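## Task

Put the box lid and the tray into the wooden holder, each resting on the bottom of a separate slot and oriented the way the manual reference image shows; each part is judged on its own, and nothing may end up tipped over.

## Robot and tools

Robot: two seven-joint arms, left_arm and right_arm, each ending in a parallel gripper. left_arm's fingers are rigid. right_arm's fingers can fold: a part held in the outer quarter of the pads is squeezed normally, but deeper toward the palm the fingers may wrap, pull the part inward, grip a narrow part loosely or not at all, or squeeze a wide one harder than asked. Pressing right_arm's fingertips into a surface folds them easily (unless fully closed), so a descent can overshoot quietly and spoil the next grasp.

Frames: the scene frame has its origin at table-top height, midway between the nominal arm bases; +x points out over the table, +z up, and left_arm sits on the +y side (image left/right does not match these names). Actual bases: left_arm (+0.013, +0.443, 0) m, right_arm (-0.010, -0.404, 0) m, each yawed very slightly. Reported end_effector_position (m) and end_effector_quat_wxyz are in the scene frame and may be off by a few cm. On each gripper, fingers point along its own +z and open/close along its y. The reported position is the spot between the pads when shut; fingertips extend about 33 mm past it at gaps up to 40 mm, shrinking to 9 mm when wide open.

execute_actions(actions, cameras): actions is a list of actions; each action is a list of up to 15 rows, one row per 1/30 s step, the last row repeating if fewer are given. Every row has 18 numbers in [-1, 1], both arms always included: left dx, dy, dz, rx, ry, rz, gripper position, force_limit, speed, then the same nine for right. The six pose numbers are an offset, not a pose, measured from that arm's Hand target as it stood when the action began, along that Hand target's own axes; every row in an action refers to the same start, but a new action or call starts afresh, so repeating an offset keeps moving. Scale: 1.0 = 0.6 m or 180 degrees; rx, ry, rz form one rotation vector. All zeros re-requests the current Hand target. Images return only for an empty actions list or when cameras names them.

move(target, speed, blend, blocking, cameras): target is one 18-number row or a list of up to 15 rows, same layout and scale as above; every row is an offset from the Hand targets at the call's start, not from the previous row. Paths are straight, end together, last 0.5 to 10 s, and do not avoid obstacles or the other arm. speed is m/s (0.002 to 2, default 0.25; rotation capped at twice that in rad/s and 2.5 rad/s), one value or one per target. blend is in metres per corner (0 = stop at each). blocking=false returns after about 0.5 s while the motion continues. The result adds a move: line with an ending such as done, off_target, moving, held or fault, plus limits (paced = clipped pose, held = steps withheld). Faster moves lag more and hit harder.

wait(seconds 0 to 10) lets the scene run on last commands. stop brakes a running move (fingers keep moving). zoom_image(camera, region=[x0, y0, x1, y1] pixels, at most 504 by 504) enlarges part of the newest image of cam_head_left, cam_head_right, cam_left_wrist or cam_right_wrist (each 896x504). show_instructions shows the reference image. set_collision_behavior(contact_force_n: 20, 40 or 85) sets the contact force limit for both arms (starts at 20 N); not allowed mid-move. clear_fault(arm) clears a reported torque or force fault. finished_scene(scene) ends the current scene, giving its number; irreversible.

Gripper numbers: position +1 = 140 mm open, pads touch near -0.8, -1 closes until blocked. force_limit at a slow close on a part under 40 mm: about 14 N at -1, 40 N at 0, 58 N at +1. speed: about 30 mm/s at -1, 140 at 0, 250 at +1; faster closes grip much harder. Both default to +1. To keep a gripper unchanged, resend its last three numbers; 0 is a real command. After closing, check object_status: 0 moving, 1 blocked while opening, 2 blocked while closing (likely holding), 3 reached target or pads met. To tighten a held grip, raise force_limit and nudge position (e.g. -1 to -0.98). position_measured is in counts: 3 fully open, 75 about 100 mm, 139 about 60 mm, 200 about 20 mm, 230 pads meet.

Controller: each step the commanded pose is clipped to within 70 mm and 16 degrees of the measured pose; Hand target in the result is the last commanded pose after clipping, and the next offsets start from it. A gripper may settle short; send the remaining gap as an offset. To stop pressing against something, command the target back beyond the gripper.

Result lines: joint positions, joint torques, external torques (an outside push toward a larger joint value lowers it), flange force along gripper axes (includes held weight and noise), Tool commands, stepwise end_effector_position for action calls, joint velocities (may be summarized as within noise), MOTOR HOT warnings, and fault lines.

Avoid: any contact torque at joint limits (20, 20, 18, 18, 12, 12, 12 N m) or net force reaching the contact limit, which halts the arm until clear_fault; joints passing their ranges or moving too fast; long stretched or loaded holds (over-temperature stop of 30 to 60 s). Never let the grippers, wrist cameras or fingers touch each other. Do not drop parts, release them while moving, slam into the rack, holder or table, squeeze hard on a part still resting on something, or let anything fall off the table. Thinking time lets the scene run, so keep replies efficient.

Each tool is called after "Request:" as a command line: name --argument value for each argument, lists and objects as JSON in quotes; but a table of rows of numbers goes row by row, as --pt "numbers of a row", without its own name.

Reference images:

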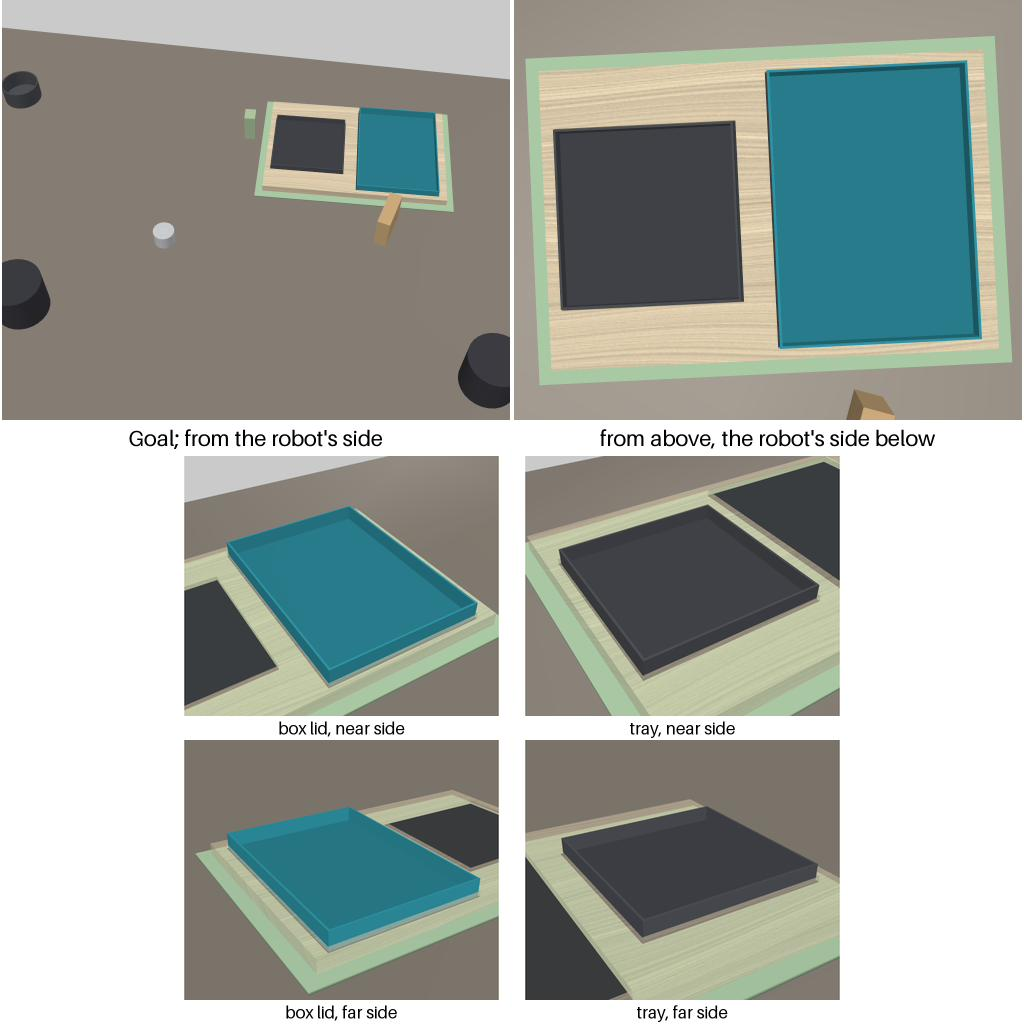

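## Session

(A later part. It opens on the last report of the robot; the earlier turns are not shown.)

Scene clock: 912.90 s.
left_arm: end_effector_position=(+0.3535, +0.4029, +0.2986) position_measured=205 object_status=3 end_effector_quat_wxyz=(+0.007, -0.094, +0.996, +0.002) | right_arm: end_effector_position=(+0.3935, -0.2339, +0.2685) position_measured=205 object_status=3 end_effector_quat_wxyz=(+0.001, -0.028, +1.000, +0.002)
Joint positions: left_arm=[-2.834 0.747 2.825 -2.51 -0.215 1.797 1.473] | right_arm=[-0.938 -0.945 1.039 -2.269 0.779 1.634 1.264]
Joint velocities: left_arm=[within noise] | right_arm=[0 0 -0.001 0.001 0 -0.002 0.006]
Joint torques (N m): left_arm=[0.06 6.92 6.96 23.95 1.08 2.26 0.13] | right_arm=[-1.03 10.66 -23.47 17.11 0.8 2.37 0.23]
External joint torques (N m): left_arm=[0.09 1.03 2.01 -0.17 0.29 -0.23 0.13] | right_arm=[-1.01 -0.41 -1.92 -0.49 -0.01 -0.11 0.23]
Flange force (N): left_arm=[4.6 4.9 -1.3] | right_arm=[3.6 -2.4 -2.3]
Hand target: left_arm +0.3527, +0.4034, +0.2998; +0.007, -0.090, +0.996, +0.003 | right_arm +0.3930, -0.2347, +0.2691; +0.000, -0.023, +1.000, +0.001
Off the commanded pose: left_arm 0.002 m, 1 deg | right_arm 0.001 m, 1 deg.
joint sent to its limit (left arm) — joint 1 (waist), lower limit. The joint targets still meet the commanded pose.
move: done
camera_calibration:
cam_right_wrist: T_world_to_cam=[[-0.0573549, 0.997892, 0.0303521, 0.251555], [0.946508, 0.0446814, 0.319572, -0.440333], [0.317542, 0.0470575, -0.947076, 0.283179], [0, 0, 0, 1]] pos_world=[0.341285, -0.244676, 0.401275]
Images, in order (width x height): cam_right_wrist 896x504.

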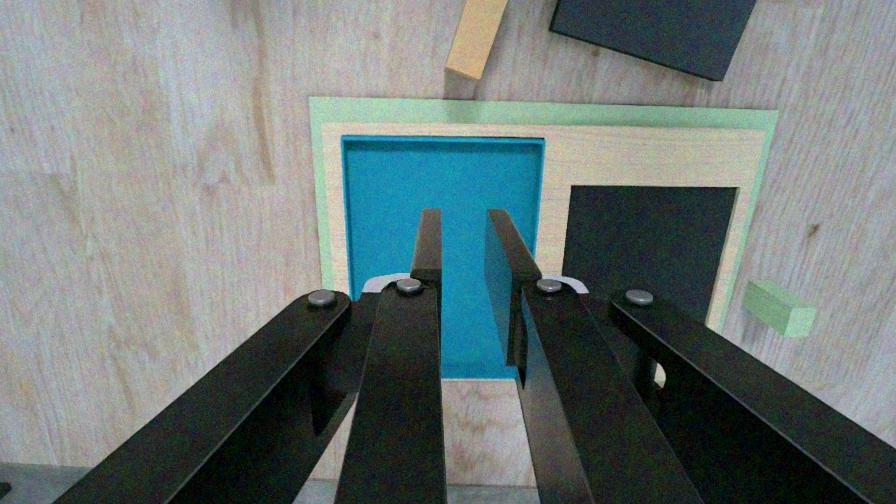

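Request:
move --pt "0 0 0 0 0 0 -0.6 0 -1 -0.13 -0.14 0.28 0 0 0 -0.6 0.3 -1" --pt "0 0 0 0 0 0 -0.6 0 -1 -0.13 -0.14 0.3652 0 0 0 -0.6 0.3 -1" --pt "0 0 0 0 0 0 -0.6 0 -1 -0.13 -0.14 0.3652 0 0 0 -1 0.3 -1" --pt "0 0 0 0 0 0 -0.6 0 -1 -0.13 -0.14 0.357 0 0 0 -1 0.3 -1" --pt "0 0 0 0 0 0 -0.6 0 -1 -0.1263 -0.1405 0.357 0 0 -0.0018 -1 0.3 -1" --pt "0 0 0 0 0 0 -0.6 0 -1 -0.1263 -0.1405 0.3648 0 0 -0.0018 -1 0.3 -1" --pt "0 0 0 0 0 0 -0.6 0 -1 -0.1263 -0.1405 0.3648 0 0 -0.0018 -0.6 0.3 -1" --speed '[0.3,0.1,0.04,0.03,0.03,0.015,0.02]' --blend '[0.02,0,0,0,0,0,0]' --cameras '["cam_right_wrist"]'

Request:
move --pt "0 0 0 0 0 0 -0.6 0 -1 0 0 -0.1 0 0 0 -0.6 0.3 -1" --pt "0 0 0 0 0 0 -0.6 0 -1 0.13 0.14 -0.37 0 0 0 -0.6 0.3 -1" --speed '[0.12,0.25]' --blend '[0.02,0]' --cameras '["cam_right_wrist"]'

Request:
zoom_image --camera "cam_right_wrist" --region '[325, 100, 405, 160]'

Request:
zoom_image --camera "cam_right_wrist" --region '[505, 100, 585, 160]'

Request:
zoom_image --camera "cam_right_wrist" --region '[430, 340, 530, 415]'

Scene clock: 930.30 s.
left_arm: end_effector_position=(+0.3535, +0.4029, +0.2986) position_measured=205 object_status=3 end_effector_quat_wxyz=(+0.007, -0.094, +0.996, +0.002) | right_arm: end_effector_position=(+0.4727, -0.3152, +0.0507) position_measured=205 object_status=0 end_effector_quat_wxyz=(+0.000, -0.024, +1.000, -0.001)
Joint positions: left_arm=[-2.834 0.747 2.825 -2.51 -0.215 1.797 1.473] | right_arm=[-1.486 -0.828 1.691 -2.341 1.045 2.134 1.003]
Joint torques (N m): left_arm=[0.07 6.87 6.95 23.93 1.07 2.27 0.16] | right_arm=[-1 19.52 -23.54 13.07 0.83 2.8 -0.27]
External joint torques (N m): left_arm=[0.06 0.97 1.92 -0.23 0.28 -0.23 0.16] | right_arm=[-0.91 0.23 -1.65 -0.82 0.18 0.31 -0.27]
Flange force (N): left_arm=[4.5 4.8 -1.1] | right_arm=[3.3 -2.8 -2.2]
Hand target: left_arm +0.3527, +0.4034, +0.2998; +0.007, -0.090, +0.996, +0.003 | right_arm +0.4728, -0.3152, +0.0502; +0.000, -0.026, +1.000, +0.001
Off the commanded pose: left_arm 0.002 m, 1 deg | right_arm 0.001 m, 0 deg.
joint sent to its limit (left arm) — joint 1 (waist), lower limit. The joint targets still meet the commanded pose.
move: done
camera_calibration:
cam_right_wrist: T_world_to_cam=[[-0.050466, 0.998377, 0.0264003, 0.341042], [0.947479, 0.039501, 0.317369, -0.443884], [0.315811, 0.0410301, -0.947935, 0.0544293], [0, 0, 0, 1]] pos_world=[0.420593, -0.325187, 0.183467]
Images, in order (width x height): cam_right_wrist 896x504.

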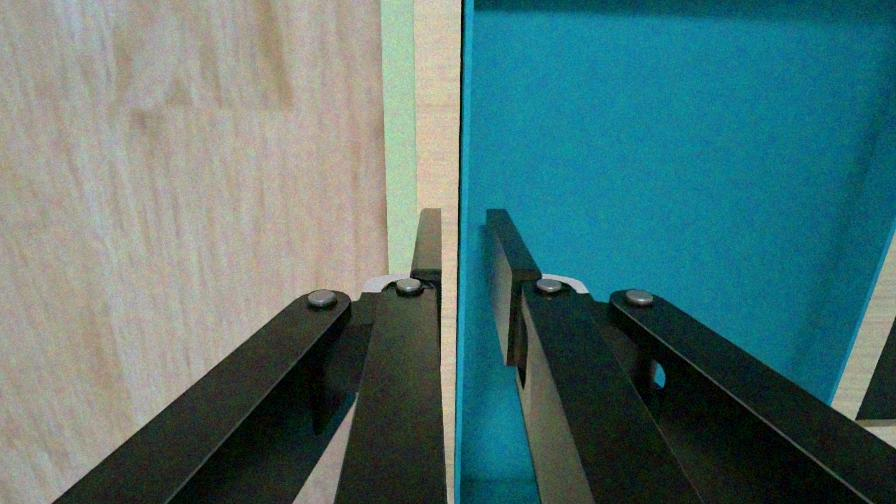

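Scene clock: 932.77 s.
left_arm: end_effector_position=(+0.3535, +0.4029, +0.2986) position_measured=205 object_status=3 end_effector_quat_wxyz=(+0.007, -0.094, +0.996, +0.002) | right_arm: end_effector_position=(+0.3909, -0.2348, +0.2717) position_measured=205 object_status=3 end_effector_quat_wxyz=(+0.001, -0.030, +1.000, +0.002)
Joint positions: left_arm=[-2.834 0.747 2.825 -2.51 -0.215 1.797 1.473] | right_arm=[-0.931 -0.949 1.028 -2.271 0.774 1.626 1.258]
Joint velocities: left_arm=[within noise] | right_arm=[0.001 0 0.003 -0.001 0.001 -0.002 0.007]
Joint torques (N m): left_arm=[0.03 6.96 6.9 24.01 1.07 2.27 0.14] | right_arm=[-1.05 10.59 -23.36 17.15 0.81 2.35 0.32]
External joint torques (N m): left_arm=[0.02 1.15 1.89 -0.13 0.27 -0.22 0.14] | right_arm=[-0.95 -0.41 -1.87 -0.45 0.01 -0.15 0.32]
Flange force (N): left_arm=[4.9 4.7 -1.4] | right_arm=[3.5 -2.1 -2.4]
Hand target: left_arm +0.3527, +0.4034, +0.2998; +0.007, -0.090, +0.996, +0.003 | right_arm +0.3904, -0.2356, +0.2722; +0.000, -0.026, +1.000, +0.001
Off the commanded pose: left_arm 0.002 m, 1 deg | right_arm 0.001 m, 1 deg.
joint sent to its limit (left arm) — joint 1 (waist), lower limit. The joint targets still meet the commanded pose.
move: done
camera_calibration:
cam_right_wrist: T_world_to_cam=[[-0.0629896, 0.997551, 0.0303879, 0.254312], [0.946234, 0.0500137, 0.319592, -0.437407], [0.31729, 0.0488851, -0.947068, 0.287531], [0, 0, 0, 1]] pos_world=[0.338678, -0.245869, 0.404375]
Images, in order (width x height): cam_right_wrist 896x504.

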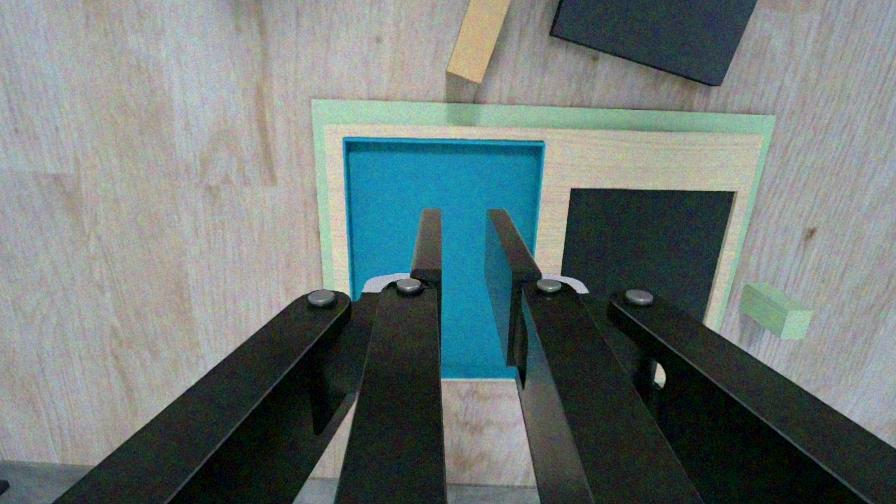

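Scaled by 6.300 from the camera's 896x504 image, which has a finer 1280x720 frame.

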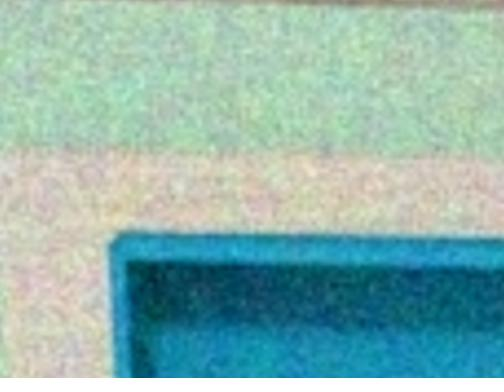

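Scaled by 6.300 from the camera's 896x504 image, which has a finer 1280x720 frame.

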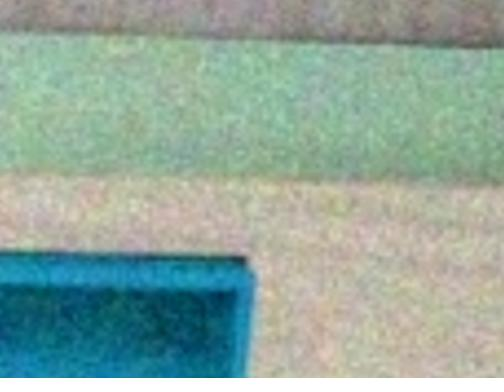

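Scaled by 5.040 from the camera's 896x504 image, which has a finer 1280x720 frame.

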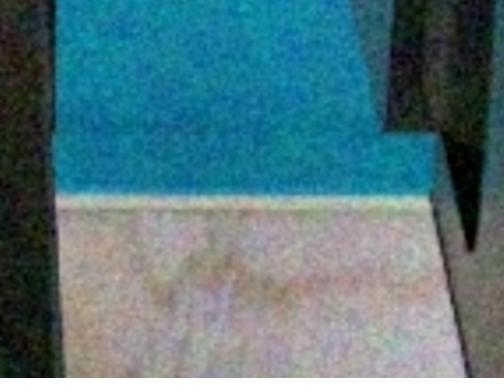

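Request:
move --pt "0 0 0 0 0 0 -0.6 0 -1 -0.13 -0.14 0.28 0 0 0 -0.6 0.3 -1" --pt "0 0 0 0 0 0 -0.6 0 -1 -0.13 -0.14 0.37 0 0 0 -0.6 0.3 -1" --pt "0 0 0 0 0 0 -0.6 0 -1 -0.13 -0.14 0.37 0 0 0 -1 0.3 -1" --pt "0 0 0 0 0 0 -0.6 0 -1 -0.13 -0.14 0.357 0 0 0 -1 0.3 -1" --pt "0 0 0 0 0 0 -0.6 0 -1 -0.1278 -0.1402 0.357 0 0 -0.0025 -1 0.3 -1" --pt "0 0 0 0 0 0 -0.6 0 -1 -0.1278 -0.1402 0.3695 0 0 -0.0025 -1 0.3 -1" --pt "0 0 0 0 0 0 -0.6 0 -1 -0.1278 -0.1402 0.3695 0 0 -0.0025 -0.6 0.3 -1" --speed '[0.3,0.1,0.04,0.03,0.03,0.015,0.02]' --blend '[0.02,0,0,0,0,0,0]'

Request:
move --pt "0 0 0 0 0 0 -0.6 0 -1 0 0 -0.1 0 0 0 -0.6 0.3 -1" --pt "0 0 0 0 0 0 -0.6 0 -1 0.13 0.14 -0.37 0 0 0 -0.6 0.3 -1" --speed '[0.12,0.25]' --blend '[0.02,0]' --cameras '["cam_right_wrist"]'

Request:
zoom_image --camera "cam_right_wrist" --region '[325, 110, 405, 170]'

Request:
zoom_image --camera "cam_right_wrist" --region '[505, 110, 585, 170]'

Request:
zoom_image --camera "cam_right_wrist" --region '[430, 340, 530, 415]'

Scene clock: 949.50 s.
left_arm: end_effector_position=(+0.3535, +0.4029, +0.2986) position_measured=205 object_status=3 end_effector_quat_wxyz=(+0.007, -0.094, +0.996, +0.002) | right_arm: end_effector_position=(+0.4714, -0.3156, +0.0510) position_measured=205 object_status=0 end_effector_quat_wxyz=(+0.000, -0.028, +1.000, -0.001)
Joint positions: left_arm=[-2.834 0.747 2.825 -2.51 -0.215 1.797 1.473] | right_arm=[-1.481 -0.826 1.688 -2.346 1.043 2.136 0.996]
Joint torques (N m): left_arm=[0.11 6.92 6.93 24.03 1.07 2.26 0.08] | right_arm=[-0.99 19.49 -23.45 13.03 0.85 2.78 -0.22]
External joint torques (N m): left_arm=[0.12 1.07 1.95 -0.14 0.27 -0.23 0.08] | right_arm=[-0.97 0.31 -1.57 -1.05 0.19 0.27 -0.22]
Flange force (N): left_arm=[4.7 4.7 -1.4] | right_arm=[3.7 -2.9 -2.0]
Hand target: left_arm +0.3527, +0.4034, +0.2998; +0.007, -0.090, +0.996, +0.003 | right_arm +0.4715, -0.3154, +0.0505; +0.000, -0.030, +1.000, +0.001
Off the commanded pose: left_arm 0.002 m, 1 deg | right_arm 0.001 m, 0 deg.
joint sent to its limit (left arm) — joint 1 (waist), lower limit. The joint targets still meet the commanded pose.
move: done

Scene clock: 951.97 s.
left_arm: end_effector_position=(+0.3535, +0.4029, +0.2986) position_measured=205 object_status=3 end_effector_quat_wxyz=(+0.007, -0.094, +0.996, +0.002) | right_arm: end_effector_position=(+0.3889, -0.2356, +0.2720) position_measured=205 object_status=3 end_effector_quat_wxyz=(+0.001, -0.034, +0.999, +0.002)
Joint positions: left_arm=[-2.834 0.747 2.825 -2.51 -0.215 1.797 1.473] | right_arm=[-0.924 -0.951 1.022 -2.276 0.772 1.625 1.249]
Joint velocities: left_arm=[within noise] | right_arm=[0 0 0 0.001 -0.001 -0.002 0.007]
Joint torques (N m): left_arm=[0.05 6.88 7.01 24 1.07 2.26 0.15] | right_arm=[-1.09 10.44 -23.26 17.16 0.81 2.41 0.3]
External joint torques (N m): left_arm=[0.07 1.07 2.06 -0.14 0.28 -0.24 0.16] | right_arm=[-1.03 -0.45 -1.89 -0.48 0.01 -0.08 0.3]
Flange force (N): left_arm=[4.7 5.0 -1.5] | right_arm=[3.5 -2.2 -2.2]
Hand target: left_arm +0.3527, +0.4034, +0.2998; +0.007, -0.090, +0.996, +0.003 | right_arm +0.3884, -0.2364, +0.2725; +0.000, -0.030, +1.000, +0.001
Off the commanded pose: left_arm 0.002 m, 1 deg | right_arm 0.001 m, 1 deg.
joint sent to its limit (left arm) — joint 1 (waist), lower limit. The joint targets still meet the commanded pose.
move: done
camera_calibration:
cam_right_wrist: T_world_to_cam=[[-0.070833, 0.997025, 0.0303915, 0.257987], [0.945804, 0.0574515, 0.319616, -0.433751], [0.316919, 0.0513837, -0.94706, 0.289191], [0, 0, 0, 1]] pos_world=[0.336867, -0.24716, 0.404675]
Images, in order (width x height): cam_right_wrist 896x504.

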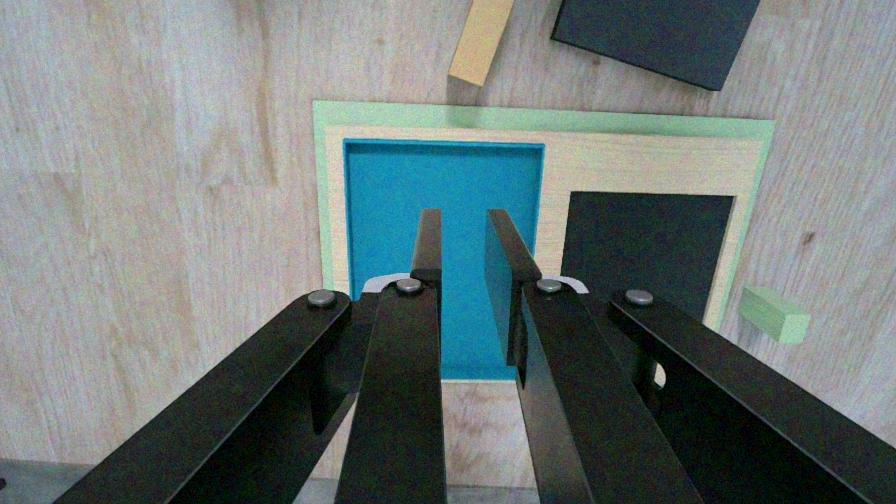

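Scaled by 6.300 from the camera's 896x504 image, which has a finer 1280x720 frame.

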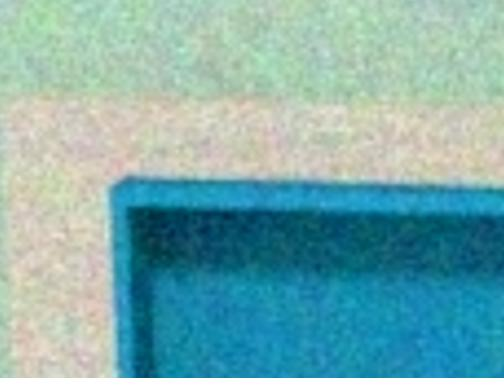

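Scaled by 6.300 from the camera's 896x504 image, which has a finer 1280x720 frame.

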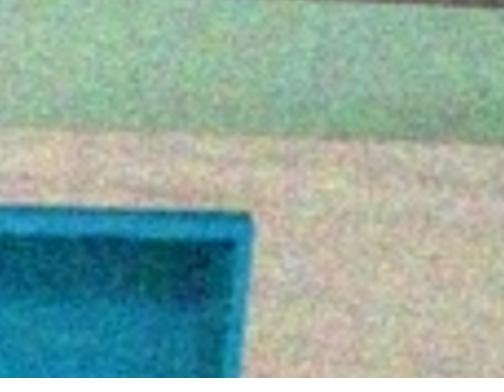

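Scaled by 5.040 from the camera's 896x504 image, which has a finer 1280x720 frame.

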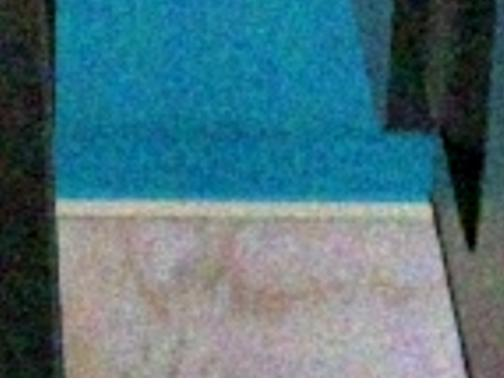

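Request:
zoom_image --camera "cam_right_wrist" --region '[440, 365, 480, 395]'

Request:
move --target '[0,0,0,0,0,0,-0.6,0,-1,0.1,-0.35,-0.05,0,0,0,-0.6,0.3,-1]' --speed 0.4 --cameras '["cam_head_right","cam_head_left"]'

Request:
zoom_image --camera "cam_head_left" --region '[410, 165, 510, 255]'

Request:
zoom_image --camera "cam_head_right" --region '[415, 165, 515, 255]'

Scaled by 12.600 from the camera's 896x504 image, which has a finer 1280x720 frame.

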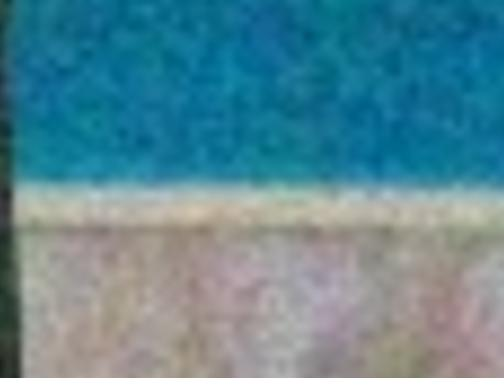

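Scene clock: 964.00 s.
left_arm: end_effector_position=(+0.3535, +0.4029, +0.2986) position_measured=205 object_status=3 end_effector_quat_wxyz=(+0.007, -0.094, +0.996, +0.002) | right_arm: end_effector_position=(+0.3412, -0.4485, +0.3028) position_measured=205 object_status=3 end_effector_quat_wxyz=(+0.001, -0.026, +1.000, +0.001)
Joint positions: left_arm=[-2.834 0.747 2.825 -2.51 -0.215 1.797 1.473] | right_arm=[-0.959 -0.861 0.642 -2.44 0.477 1.677 0.923]
Joint velocities: left_arm=[within noise] | right_arm=[0.001 -0.001 0 0.001 0 0 -0.005]
Joint torques (N m): left_arm=[0.05 6.95 7.01 24.01 1.05 2.27 0.2] | right_arm=[0.26 2.34 -15.14 20.97 0.46 2.85 -0.38]
External joint torques (N m): left_arm=[0.02 1.03 1.97 -0.15 0.25 -0.23 0.2] | right_arm=[0.25 1.16 -1.9 -1.1 -0.32 0.34 -0.38]
Flange force (N): left_arm=[4.6 4.9 -1.4] | right_arm=[3.4 -3.7 1.2]
Hand target: left_arm +0.3527, +0.4034, +0.2998; +0.007, -0.090, +0.996, +0.003 | right_arm +0.3410, -0.4497, +0.3022; +0.000, -0.030, +1.000, +0.001
Off the commanded pose: left_arm 0.002 m, 1 deg | right_arm 0.001 m, 0 deg.
joint sent to its limit (left arm) — joint 1 (waist), lower limit. The joint targets still meet the commanded pose.
move: done
Images, in order (width x height): cam_head_left 896x504, cam_head_right 896x504.

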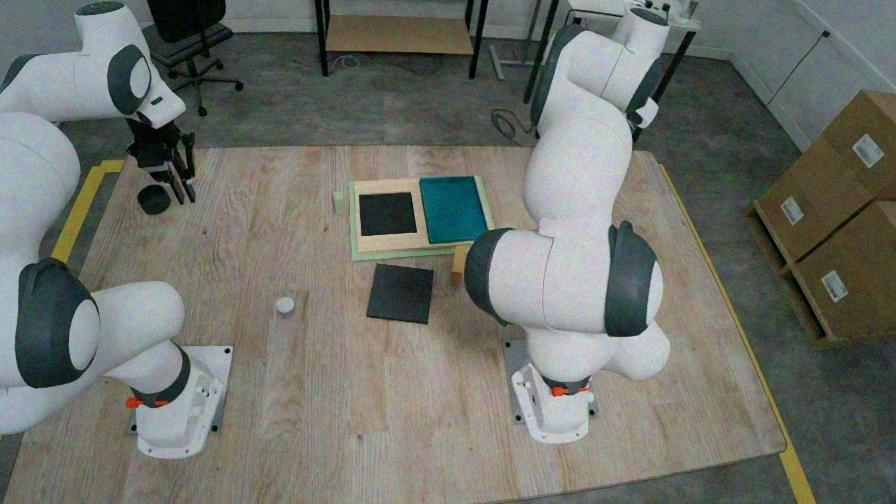

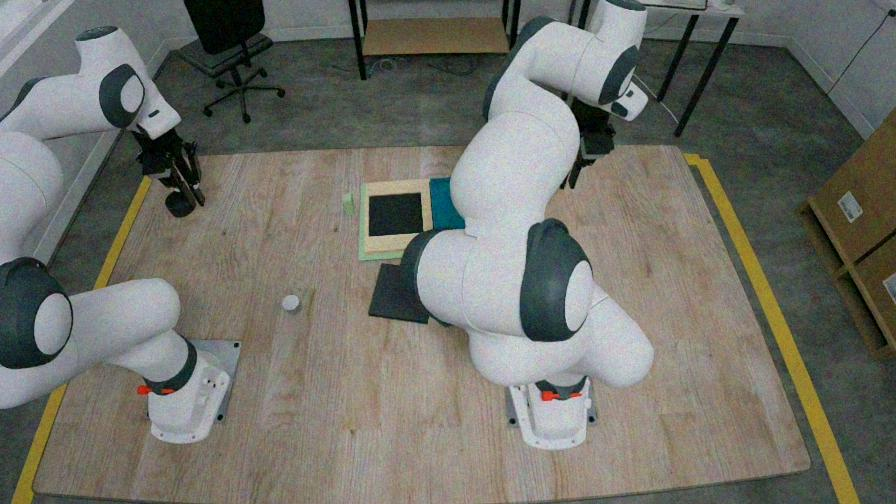

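Scaled by 5.040 from the camera's 896x504 image, which has a finer 1280x720 frame.

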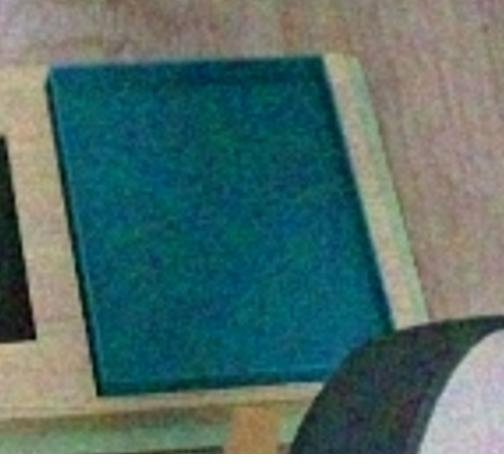

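Scaled by 5.040 from the camera's 896x504 image, which has a finer 1280x720 frame.

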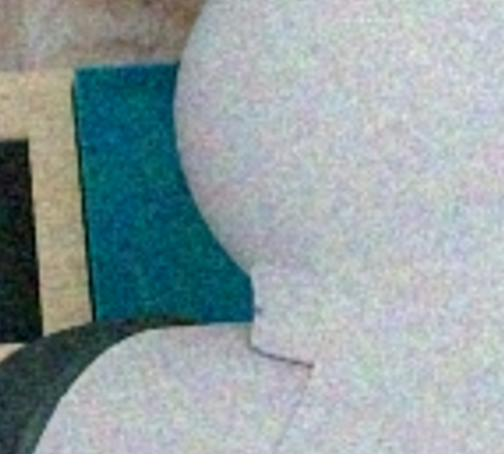

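Request:
zoom_image --camera "cam_head_left" --region '[422, 228, 452, 252]'

Request:
zoom_image --camera "cam_head_left" --region '[410, 168, 440, 192]'

Request:
zoom_image --camera "cam_head_left" --region '[460, 168, 490, 192]'

Scaled by 16.800 from the camera's 896x504 image, which has a finer 1280x720 frame.

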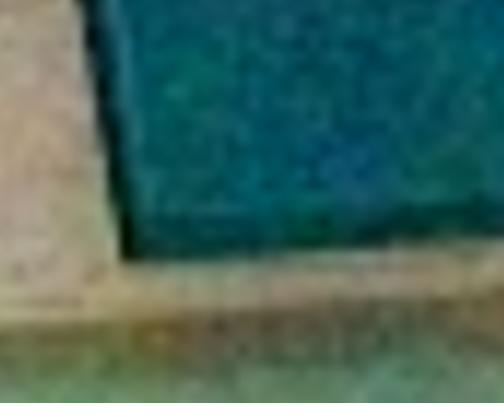

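Scaled by 16.800 from the camera's 896x504 image, which has a finer 1280x720 frame.

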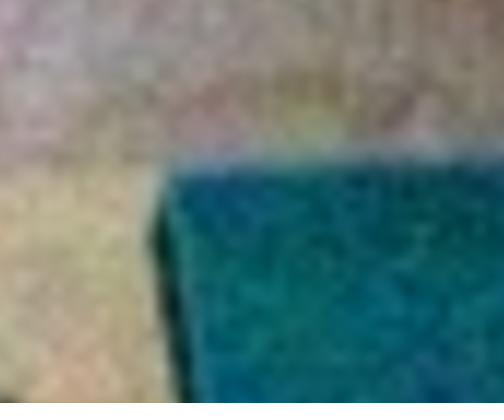

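Scaled by 16.800 from the camera's 896x504 image, which has a finer 1280x720 frame.

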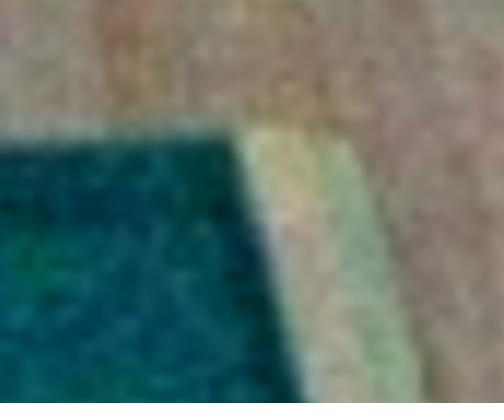

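Request:
move --pt "0 0 0 0 0 0 -0.6 0 -1 -0.3897 0.345 0.25 0 0 0 -1 0.3 0" --pt "0 0 0 0 0 0 -0.6 0 -1 -0.3897 0.345 0.38 0 0 0 -1 0.3 0" --pt "0 0 0 0 0 0 -0.6 0 -1 -0.3897 0.345 0.43 0 0 0 -1 0.3 0" --speed '[0.35,0.15,0.03]' --blend '[0.03,0.01,0]' --cameras '["cam_right_wrist"]'

Scene clock: 986.23 s.
left_arm: end_effector_position=(+0.3535, +0.4029, +0.2986) position_measured=205 object_status=3 end_effector_quat_wxyz=(+0.007, -0.094, +0.996, +0.002) | right_arm: end_effector_position=(+0.5619, -0.2285, +0.0456) position_measured=233 object_status=3 end_effector_quat_wxyz=(+0.000, -0.028, +1.000, +0.000)
Joint positions: left_arm=[-2.834 0.747 2.825 -2.51 -0.215 1.797 1.473] | right_arm=[-1.786 -0.774 2.015 -1.976 0.865 2.162 1.271]
Joint velocities: left_arm=[within noise] | right_arm=[-0.001 0 0 0 0 0.003 -0.003]
Joint torques (N m): left_arm=[0.08 6.84 6.95 24.01 1.08 2.28 0.13] | right_arm=[-1.09 31.7 -22.27 16.08 0.86 2.81 -0.21]
External joint torques (N m): left_arm=[0.11 0.99 1.99 -0.08 0.29 -0.2 0.13] | right_arm=[-0.91 -0.58 -1.54 -0.77 0.2 0.34 -0.21]
Flange force (N): left_arm=[4.2 4.8 -1.5] | right_arm=[1.8 -2.4 0.0]
Hand target: left_arm +0.3527, +0.4034, +0.2998; +0.007, -0.090, +0.996, +0.003 | right_arm +0.5623, -0.2288, +0.0446; +0.000, -0.030, +1.000, +0.001
Off the commanded pose: left_arm 0.002 m, 1 deg | right_arm 0.001 m, 0 deg.
joint sent to its limit (left arm) — joint 1 (waist), lower limit. The joint targets still meet the commanded pose.
move: done
camera_calibration:
cam_right_wrist: T_world_to_cam=[[-0.0572136, 0.997964, 0.0281986, 0.262739], [0.947359, 0.0453569, 0.316944, -0.528826], [0.315019, 0.0448477, -0.948025, 0.0191655], [0, 0, 0, 1]] pos_world=[0.509983, -0.239078, 0.178369]
Images, in order (width x height): cam_right_wrist 896x504.

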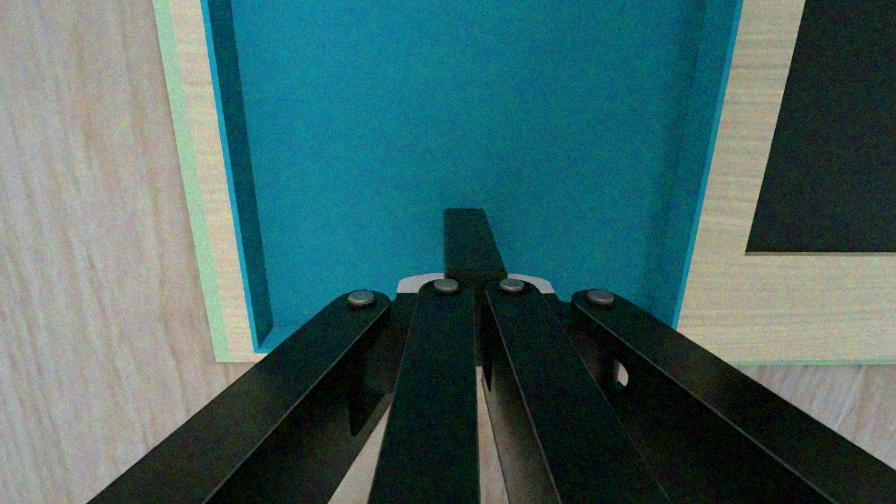

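Request:
zoom_image --camera "cam_right_wrist" --region '[195, 300, 295, 375]'

Request:
zoom_image --camera "cam_right_wrist" --region '[640, 230, 780, 375]'

Scaled by 5.040 from the camera's 896x504 image, which has a finer 1280x720 frame.

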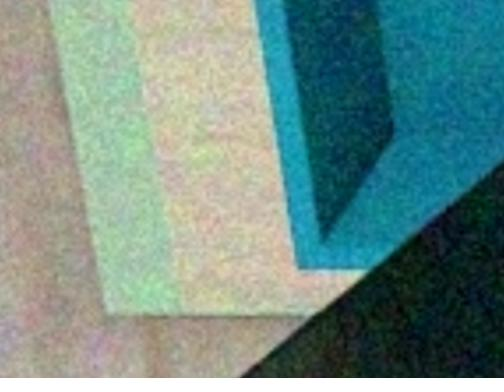

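Scaled by 3.476 from the camera's 896x504 image, which has a finer 1280x720 frame.

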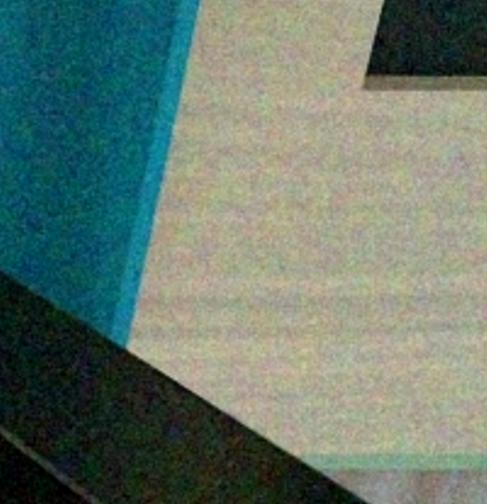

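Request:
move --pt "0 0 0 0 0 0 -0.6 0 -1 0 0 0.009 0 0 0 -1 0.3 0" --speed 0.02 --cameras '[]'

Scene clock: 994.13 s.
left_arm: end_effector_position=(+0.3535, +0.4029, +0.2986) position_measured=205 object_status=3 end_effector_quat_wxyz=(+0.007, -0.094, +0.996, +0.002) | right_arm: end_effector_position=(+0.5620, -0.2281, +0.0404) position_measured=233 object_status=3 end_effector_quat_wxyz=(+0.000, -0.028, +1.000, +0.001)
Joint positions: left_arm=[-2.834 0.747 2.825 -2.51 -0.215 1.797 1.473] | right_arm=[-1.796 -0.776 2.03 -1.977 0.869 2.173 1.269]
Joint velocities: left_arm=[within noise] | right_arm=[-0.001 0 0.001 -0.001 0 0.004 0.001]
Joint torques (N m): left_arm=[0.08 6.97 6.89 24 1.09 2.26 0.21] | right_arm=[-0.72 31.96 -22.1 15.88 0.76 2.85 -0.3]
External joint torques (N m): left_arm=[0.04 1.13 1.84 -0.11 0.29 -0.23 0.21] | right_arm=[-0.8 -0.68 -1.66 -1.04 0.1 0.38 -0.3]
Flange force (N): left_arm=[4.8 4.7 -1.4] | right_arm=[3.2 -2.7 -0.3]
Hand target: left_arm +0.3527, +0.4034, +0.2998; +0.007, -0.090, +0.996, +0.003 | right_arm +0.5623, -0.2288, +0.0392; +0.000, -0.030, +1.000, +0.001
Off the commanded pose: left_arm 0.002 m, 1 deg | right_arm 0.001 m, 0 deg.
joint sent to its limit (left arm) — joint 1 (waist), lower limit. The joint targets still meet the commanded pose.
move: done
No camera images: "cameras" was empty.

Request:
move --pt "0 0 0 0 0 0 -0.6 0 -1 0 0 0.0075 0 0 0 -1 0.3 0" --speed 0.015 --cameras '[]'

Scene clock: 998.17 s.
left_arm: end_effector_position=(+0.3535, +0.4029, +0.2986) position_measured=205 object_status=3 end_effector_quat_wxyz=(+0.007, -0.094, +0.996, +0.002) | right_arm: end_effector_position=(+0.5630, -0.2283, +0.0374) position_measured=233 object_status=3 end_effector_quat_wxyz=(+0.001, -0.028, +1.000, +0.001)
Joint positions: left_arm=[-2.834 0.747 2.825 -2.51 -0.215 1.797 1.473] | right_arm=[-1.804 -0.777 2.041 -1.977 0.871 2.182 1.268]
Joint velocities: left_arm=[within noise] | right_arm=[-0.002 0 0.002 -0.001 -0.002 0.005 -0.001]
Joint torques (N m): left_arm=[0.01 6.9 6.97 24 1.06 2.27 0.17] | right_arm=[-1.7 30.15 -20.23 14.94 0.87 2.78 -0.25]
External joint torques (N m): left_arm=[0 1.08 1.98 -0.12 0.26 -0.22 0.17] | right_arm=[-1.67 -2.72 0.2 -1.89 0.22 0.3 -0.25]
Flange force (N): left_arm=[4.7 4.8 -1.4] | right_arm=[-2.5 -2.7 7.2]
Hand target: left_arm +0.3527, +0.4034, +0.2998; +0.007, -0.090, +0.996, +0.003 | right_arm +0.5623, -0.2288, +0.0347; +0.000, -0.030, +1.000, +0.001
Off the commanded pose: left_arm 0.002 m, 1 deg | right_arm 0.003 m, 0 deg.
joint sent to its limit (left arm) — joint 1 (waist), lower limit. The joint targets still meet the commanded pose.
move: done
No camera images: "cameras" was empty.

Request:
move --pt "0 0 0 0 0 0 -0.6 0 -1 0 0 -0.06 0 0 0 -1 0.3 0" --pt "0 0 0 0 0 0 -0.6 0 -1 0.3 0.0667 -0.06 0 0 0 -1 0.3 0" --pt "0 0 0 0 0 0 -0.6 0 -1 0.3 0.0667 -0.01 0 0 0 -1 0.3 0" --pt "0 0 0 0 0 0 -0.6 0 -1 0.3 0.0667 0 0 0 0 -1 0.3 0" --speed '[0.15,0.25,0.08,0.015]' --blend '[0.01,0.01,0.003,0]' --cameras '["cam_right_wrist"]'

Scene clock: 1007.50 s.
left_arm: end_effector_position=(+0.3535, +0.4029, +0.2986) position_measured=205 object_status=3 end_effector_quat_wxyz=(+0.007, -0.094, +0.996, +0.002) | right_arm: end_effector_position=(+0.3781, -0.1980, +0.0568) position_measured=233 object_status=3 end_effector_quat_wxyz=(-0.007, -0.041, +0.999, +0.000)
Joint positions: left_arm=[-2.834 0.747 2.825 -2.51 -0.215 1.797 1.473] | right_arm=[-0.994 -0.591 1.569 -2.519 0.853 2.296 1.369]
Joint torques (N m): left_arm=[0.07 6.92 7.05 24 1.08 2.25 0.08] | right_arm=[-0.44 10.93 -16.75 15.25 0.54 2.36 0.01]
External joint torques (N m): left_arm=[0.08 0.99 2.05 -0.22 0.28 -0.26 0.08] | right_arm=[-0.39 0.15 -1.33 -1.24 -0.05 -0.07 0.01]
External joint torques when the fault began: right_arm=[-0.88 -0.23 6.14 -8.02 0.85 -0.05 0.18]
Flange force (N): left_arm=[4.6 4.9 -1.3] | right_arm=[6.0 -3.6 -4.6]
Flange force when the fault began (N): right_arm=[-2.0 -1.1 34.2]
Hand target: left_arm +0.3527, +0.4034, +0.2998; +0.007, -0.090, +0.996, +0.003 | right_arm +0.3781, -0.1980, +0.0568; -0.007, -0.041, +0.999, +0.000 (not the last commanded pose)
Tool commands: left_gripper/position=-0.6 left_gripper/force_limit=+0.0 left_gripper/speed=-1.0 right_gripper/position=-1.0 right_gripper/force_limit=+0.301961 right_gripper/speed=+0.003922
Off the commanded pose: left_arm 0.002 m, 1 deg | right_arm 0.022 m, 2 deg.
FORCE FAULT: contact force on the right arm reached its limit, and that arm stopped. The contact can be on any part of that arm, not only on its tool. That arm's remaining commands of this call were not run. That arm is still stopped at the end of this call. While its stop runs, that arm takes no new command, but execute_actions still moves its gripper.
CLEAR FAULT: the right arm stays stopped (Reflex) until you call clear_fault(arm="right_arm").
joint sent to its limit (left arm) — joint 1 (waist), lower limit.
move: fault (right_arm); path passed 2 of 4 targets
camera_calibration:
cam_right_wrist: T_world_to_cam=[[-0.083955, 0.996053, 0.0288223, 0.231097], [0.950035, 0.0712827, 0.303894, -0.354819], [0.30064, 0.0528956, -0.95227, 0.093656], [0, 0, 0, 1]] pos_world=[0.328335, -0.209847, 0.190352]
Images, in order (width x height): cam_right_wrist 896x504.

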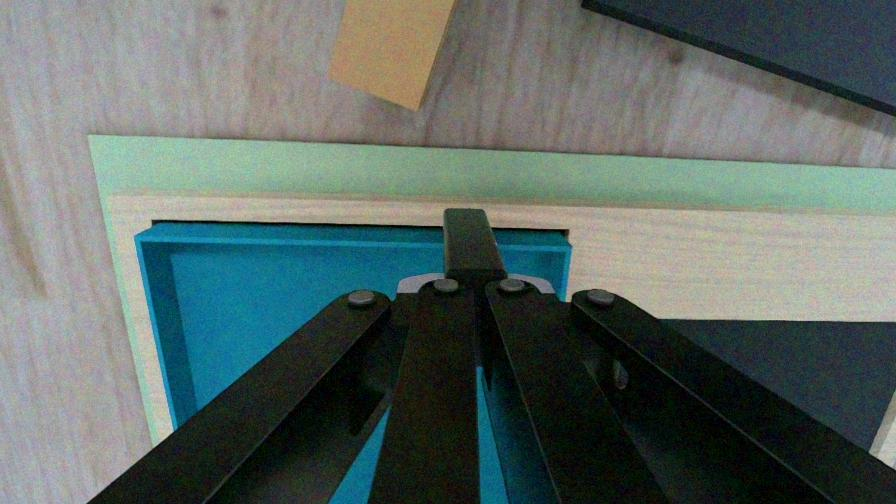

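Request:
clear_fault --arm "right_arm"

Request:
move --target '[0,0,0,0,0,0,-0.6,0,-1,0,0,-0.3,0,0,0,-1,0.3,0]' --speed 0.2 --cameras '["cam_right_wrist"]'

Request:
zoom_image --camera "cam_right_wrist" --region '[280, 150, 620, 340]'

Scene clock: 1011.97 s.
left_arm: end_effector_position=(+0.3535, +0.4029, +0.2986) position_measured=205 object_status=3 end_effector_quat_wxyz=(+0.007, -0.094, +0.996, +0.002) | right_arm: end_effector_position=(+0.3781, -0.1980, +0.0568) position_measured=233 object_status=3 end_effector_quat_wxyz=(-0.007, -0.041, +0.999, +0.000)
Joint positions: left_arm=[-2.834 0.747 2.825 -2.51 -0.215 1.797 1.473] | right_arm=[-0.994 -0.591 1.569 -2.519 0.853 2.296 1.369]
Joint torques (N m): left_arm=[0.04 6.89 6.98 23.99 1.06 2.24 0.14] | right_arm=[-0.4 10.87 -16.66 15.33 0.55 2.35 -0.01]
External joint torques (N m): left_arm=[0.06 1.04 2.01 -0.13 0.26 -0.25 0.14] | right_arm=[-0.34 0.06 -1.23 -1.2 -0.04 -0.08 -0.01]
Flange force (N): left_arm=[4.6 4.8 -1.5] | right_arm=[5.9 -3.4 -4.4]
Hand target: left_arm +0.3527, +0.4034, +0.2998; +0.007, -0.090, +0.996, +0.003 | right_arm +0.3781, -0.1980, +0.0568; -0.007, -0.041, +0.999, +0.000 (not the last commanded pose)
Tool commands: left_gripper/position=-0.6 left_gripper/force_limit=+0.0 left_gripper/speed=-1.0 right_gripper/position=-1.0 right_gripper/force_limit=+0.301961 right_gripper/speed=+0.003922
Off the commanded pose: left_arm 0.002 m, 1 deg | right_arm 0.022 m, 2 deg.
FORCE FAULT, CONTINUED: the right arm's stop, for the force fault that an earlier result reported, is over. The call counts as one of the actions that you can send in this scene. That arm's target is now where it stood when the stop ended, not its last command. That arm accepts commands again.
CLEAR FAULT: your call cleared the right arm's force fault. If the contact force or a joint's load stays at its limit, that arm stops again.

Scene clock: 1013.83 s.
left_arm: end_effector_position=(+0.3535, +0.4029, +0.2986) position_measured=205 object_status=3 end_effector_quat_wxyz=(+0.007, -0.094, +0.996, +0.002) | right_arm: end_effector_position=(+0.3813, -0.1974, +0.2361) position_measured=233 object_status=3 end_effector_quat_wxyz=(-0.007, -0.044, +0.999, +0.002)
Joint positions: left_arm=[-2.834 0.747 2.825 -2.51 -0.215 1.797 1.473] | right_arm=[-0.708 -0.714 1.045 -2.326 0.633 1.839 1.451]
Joint velocities: left_arm=[within noise] | right_arm=[0.001 0.001 0.001 0.001 -0.002 -0.004 0.004]
Joint torques (N m): left_arm=[0 6.96 6.98 23.96 1.09 2.27 0.11] | right_arm=[-0.43 4.02 -18.74 20.37 0.78 2.28 0.38]
External joint torques (N m): left_arm=[-0.04 1.14 1.95 -0.13 0.28 -0.22 0.11] | right_arm=[-0.33 -0.31 -1.59 -0.11 -0.01 -0.15 0.38]
Flange force (N): left_arm=[5.0 4.7 -1.4] | right_arm=[4.1 -2.0 -3.0]
Hand target: left_arm +0.3527, +0.4034, +0.2998; +0.007, -0.090, +0.996, +0.003 | right_arm +0.3808, -0.1981, +0.2368; -0.007, -0.041, +0.999, +0.000
Off the commanded pose: left_arm 0.002 m, 1 deg | right_arm 0.001 m, 0 deg.
joint sent to its limit (left arm) — joint 1 (waist), lower limit. The joint targets still meet the commanded pose.
move: done
camera_calibration:
cam_right_wrist: T_world_to_cam=[[-0.0904349, 0.995399, 0.0316607, 0.227252], [0.949327, 0.0765536, 0.304823, -0.411306], [0.300997, 0.0576231, -0.951882, 0.264083], [0, 0, 0, 1]] pos_world=[0.331527, -0.209937, 0.369557]
Images, in order (width x height): cam_right_wrist 896x504.

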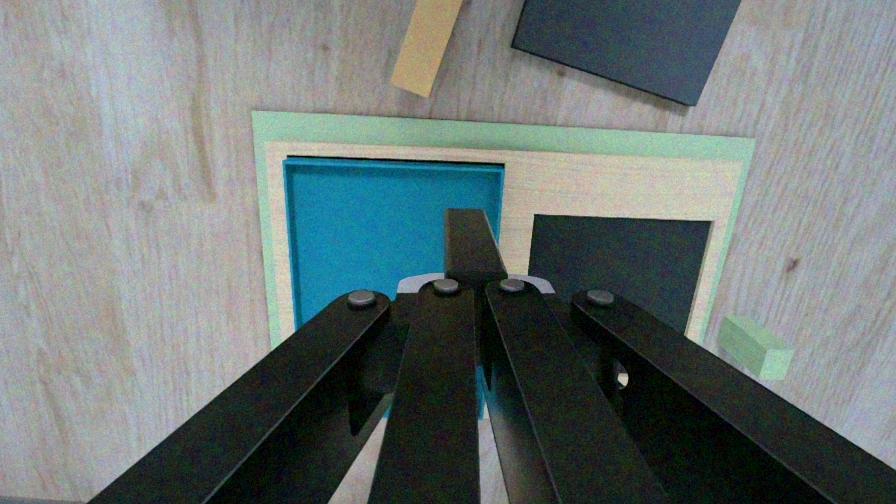

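Scaled by 1.482 from the camera's 896x504 image, which has a finer 1280x720 frame.

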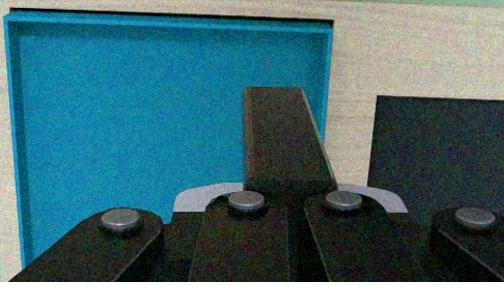

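Request:
zoom_image --camera "cam_right_wrist" --region '[265, 130, 345, 190]'

Request:
zoom_image --camera "cam_right_wrist" --region '[465, 135, 545, 195]'

Request:
zoom_image --camera "cam_right_wrist" --region '[470, 370, 500, 430]'

Scaled by 6.300 from the camera's 896x504 image, which has a finer 1280x720 frame.

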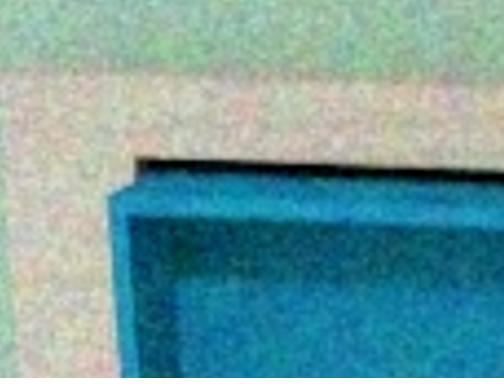

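Scaled by 6.300 from the camera's 896x504 image, which has a finer 1280x720 frame.

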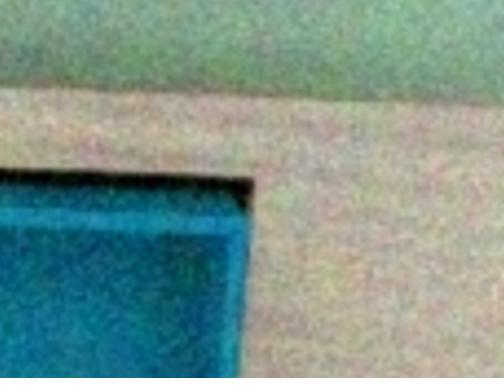

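Scaled by 8.400 from the camera's 896x504 image, which has a finer 1280x720 frame.

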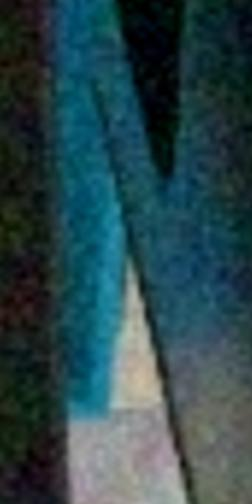

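Request:
move --pt "0.2443 -0.3842 0 0 0 0.05 1 0 0 0 -0.4 -0.1 0 0 0 1 0.3 0" --pt "0.4798 -0.6818 0.15 0 0 0.1017 1 0 0 0 -0.4 -0.1 0 0 0 1 0.3 0" --speed 0.3 --blend '[0.05,0]' --cameras '["cam_left_wrist","cam_head_left"]'

Scene clock: 1056.90 s.
left_arm: end_effector_position=(+0.1442, -0.0491, +0.2039) position_measured=3 object_status=3 end_effector_quat_wxyz=(+0.006, +0.074, +0.997, +0.005) | right_arm: end_effector_position=(+0.4020, -0.4367, +0.2968) position_measured=3 object_status=3 end_effector_quat_wxyz=(-0.006, -0.038, +0.999, +0.000)
Joint positions: left_arm=[-2.756 1.085 1.834 -2.131 -1.011 1.629 1.118] | right_arm=[-0.808 -0.571 0.633 -2.311 0.332 1.807 1.119]
Joint velocities: left_arm=[0.001 0 0 0 0 0 -0.007] | right_arm=[within noise]
Joint torques (N m): left_arm=[0.94 -18.51 27.82 13.1 0.34 2.48 -0.14] | right_arm=[-0.24 -6.13 -11.35 23.32 0.53 2.52 -0.26]
External joint torques (N m): left_arm=[0.85 0.92 1.61 0.44 -0.48 -0.01 -0.14] | right_arm=[-0.2 1.1 -1.45 -0.31 -0.22 0.05 -0.26]
Flange force (N): left_arm=[-0.5 -0.3 -2.2] | right_arm=[-0.1 -3.2 -0.1]
Hand target: left_arm +0.1444, -0.0501, +0.2036; +0.007, +0.069, +0.998, +0.004 | right_arm +0.4014, -0.4373, +0.2964; -0.007, -0.041, +0.999, +0.000
Off the commanded pose: left_arm 0.001 m, 1 deg | right_arm 0.001 m, 0 deg.
move: done
camera_calibration:
cam_left_wrist: T_world_to_cam=[[0.158903, 0.987174, 0.0154401, 0.0305083], [0.918251, -0.153518, 0.36503, -0.211054], [0.362719, -0.0438263, -0.930868, 0.280097], [0, 0, 0, 1]] pos_world=[0.0873559, -0.0502418, 0.337303]
Images, in order (width x height): cam_head_left 896x504, cam_left_wrist 896x504.

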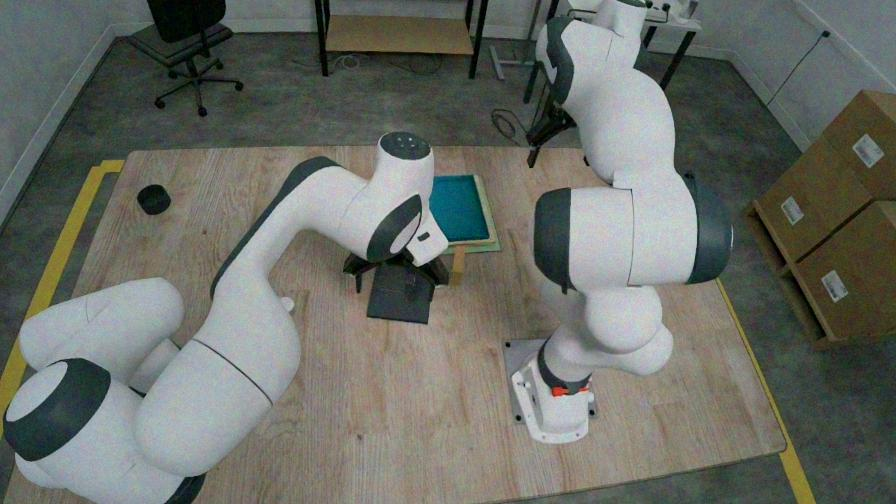

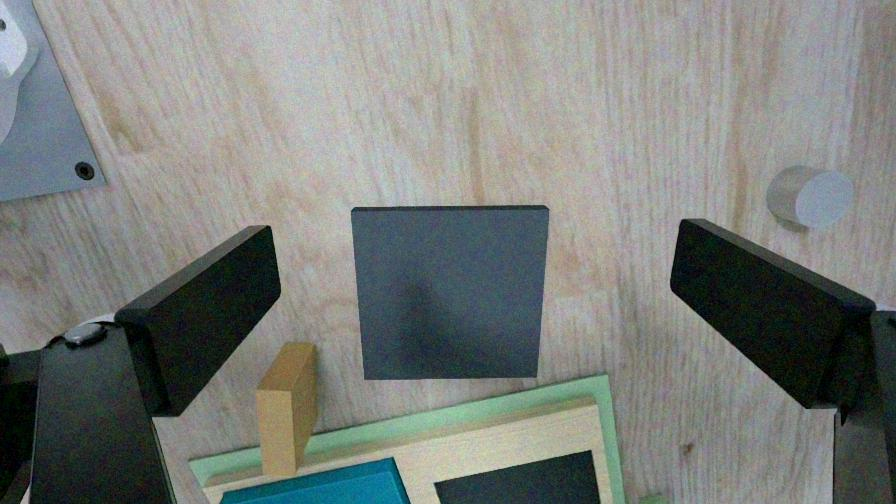

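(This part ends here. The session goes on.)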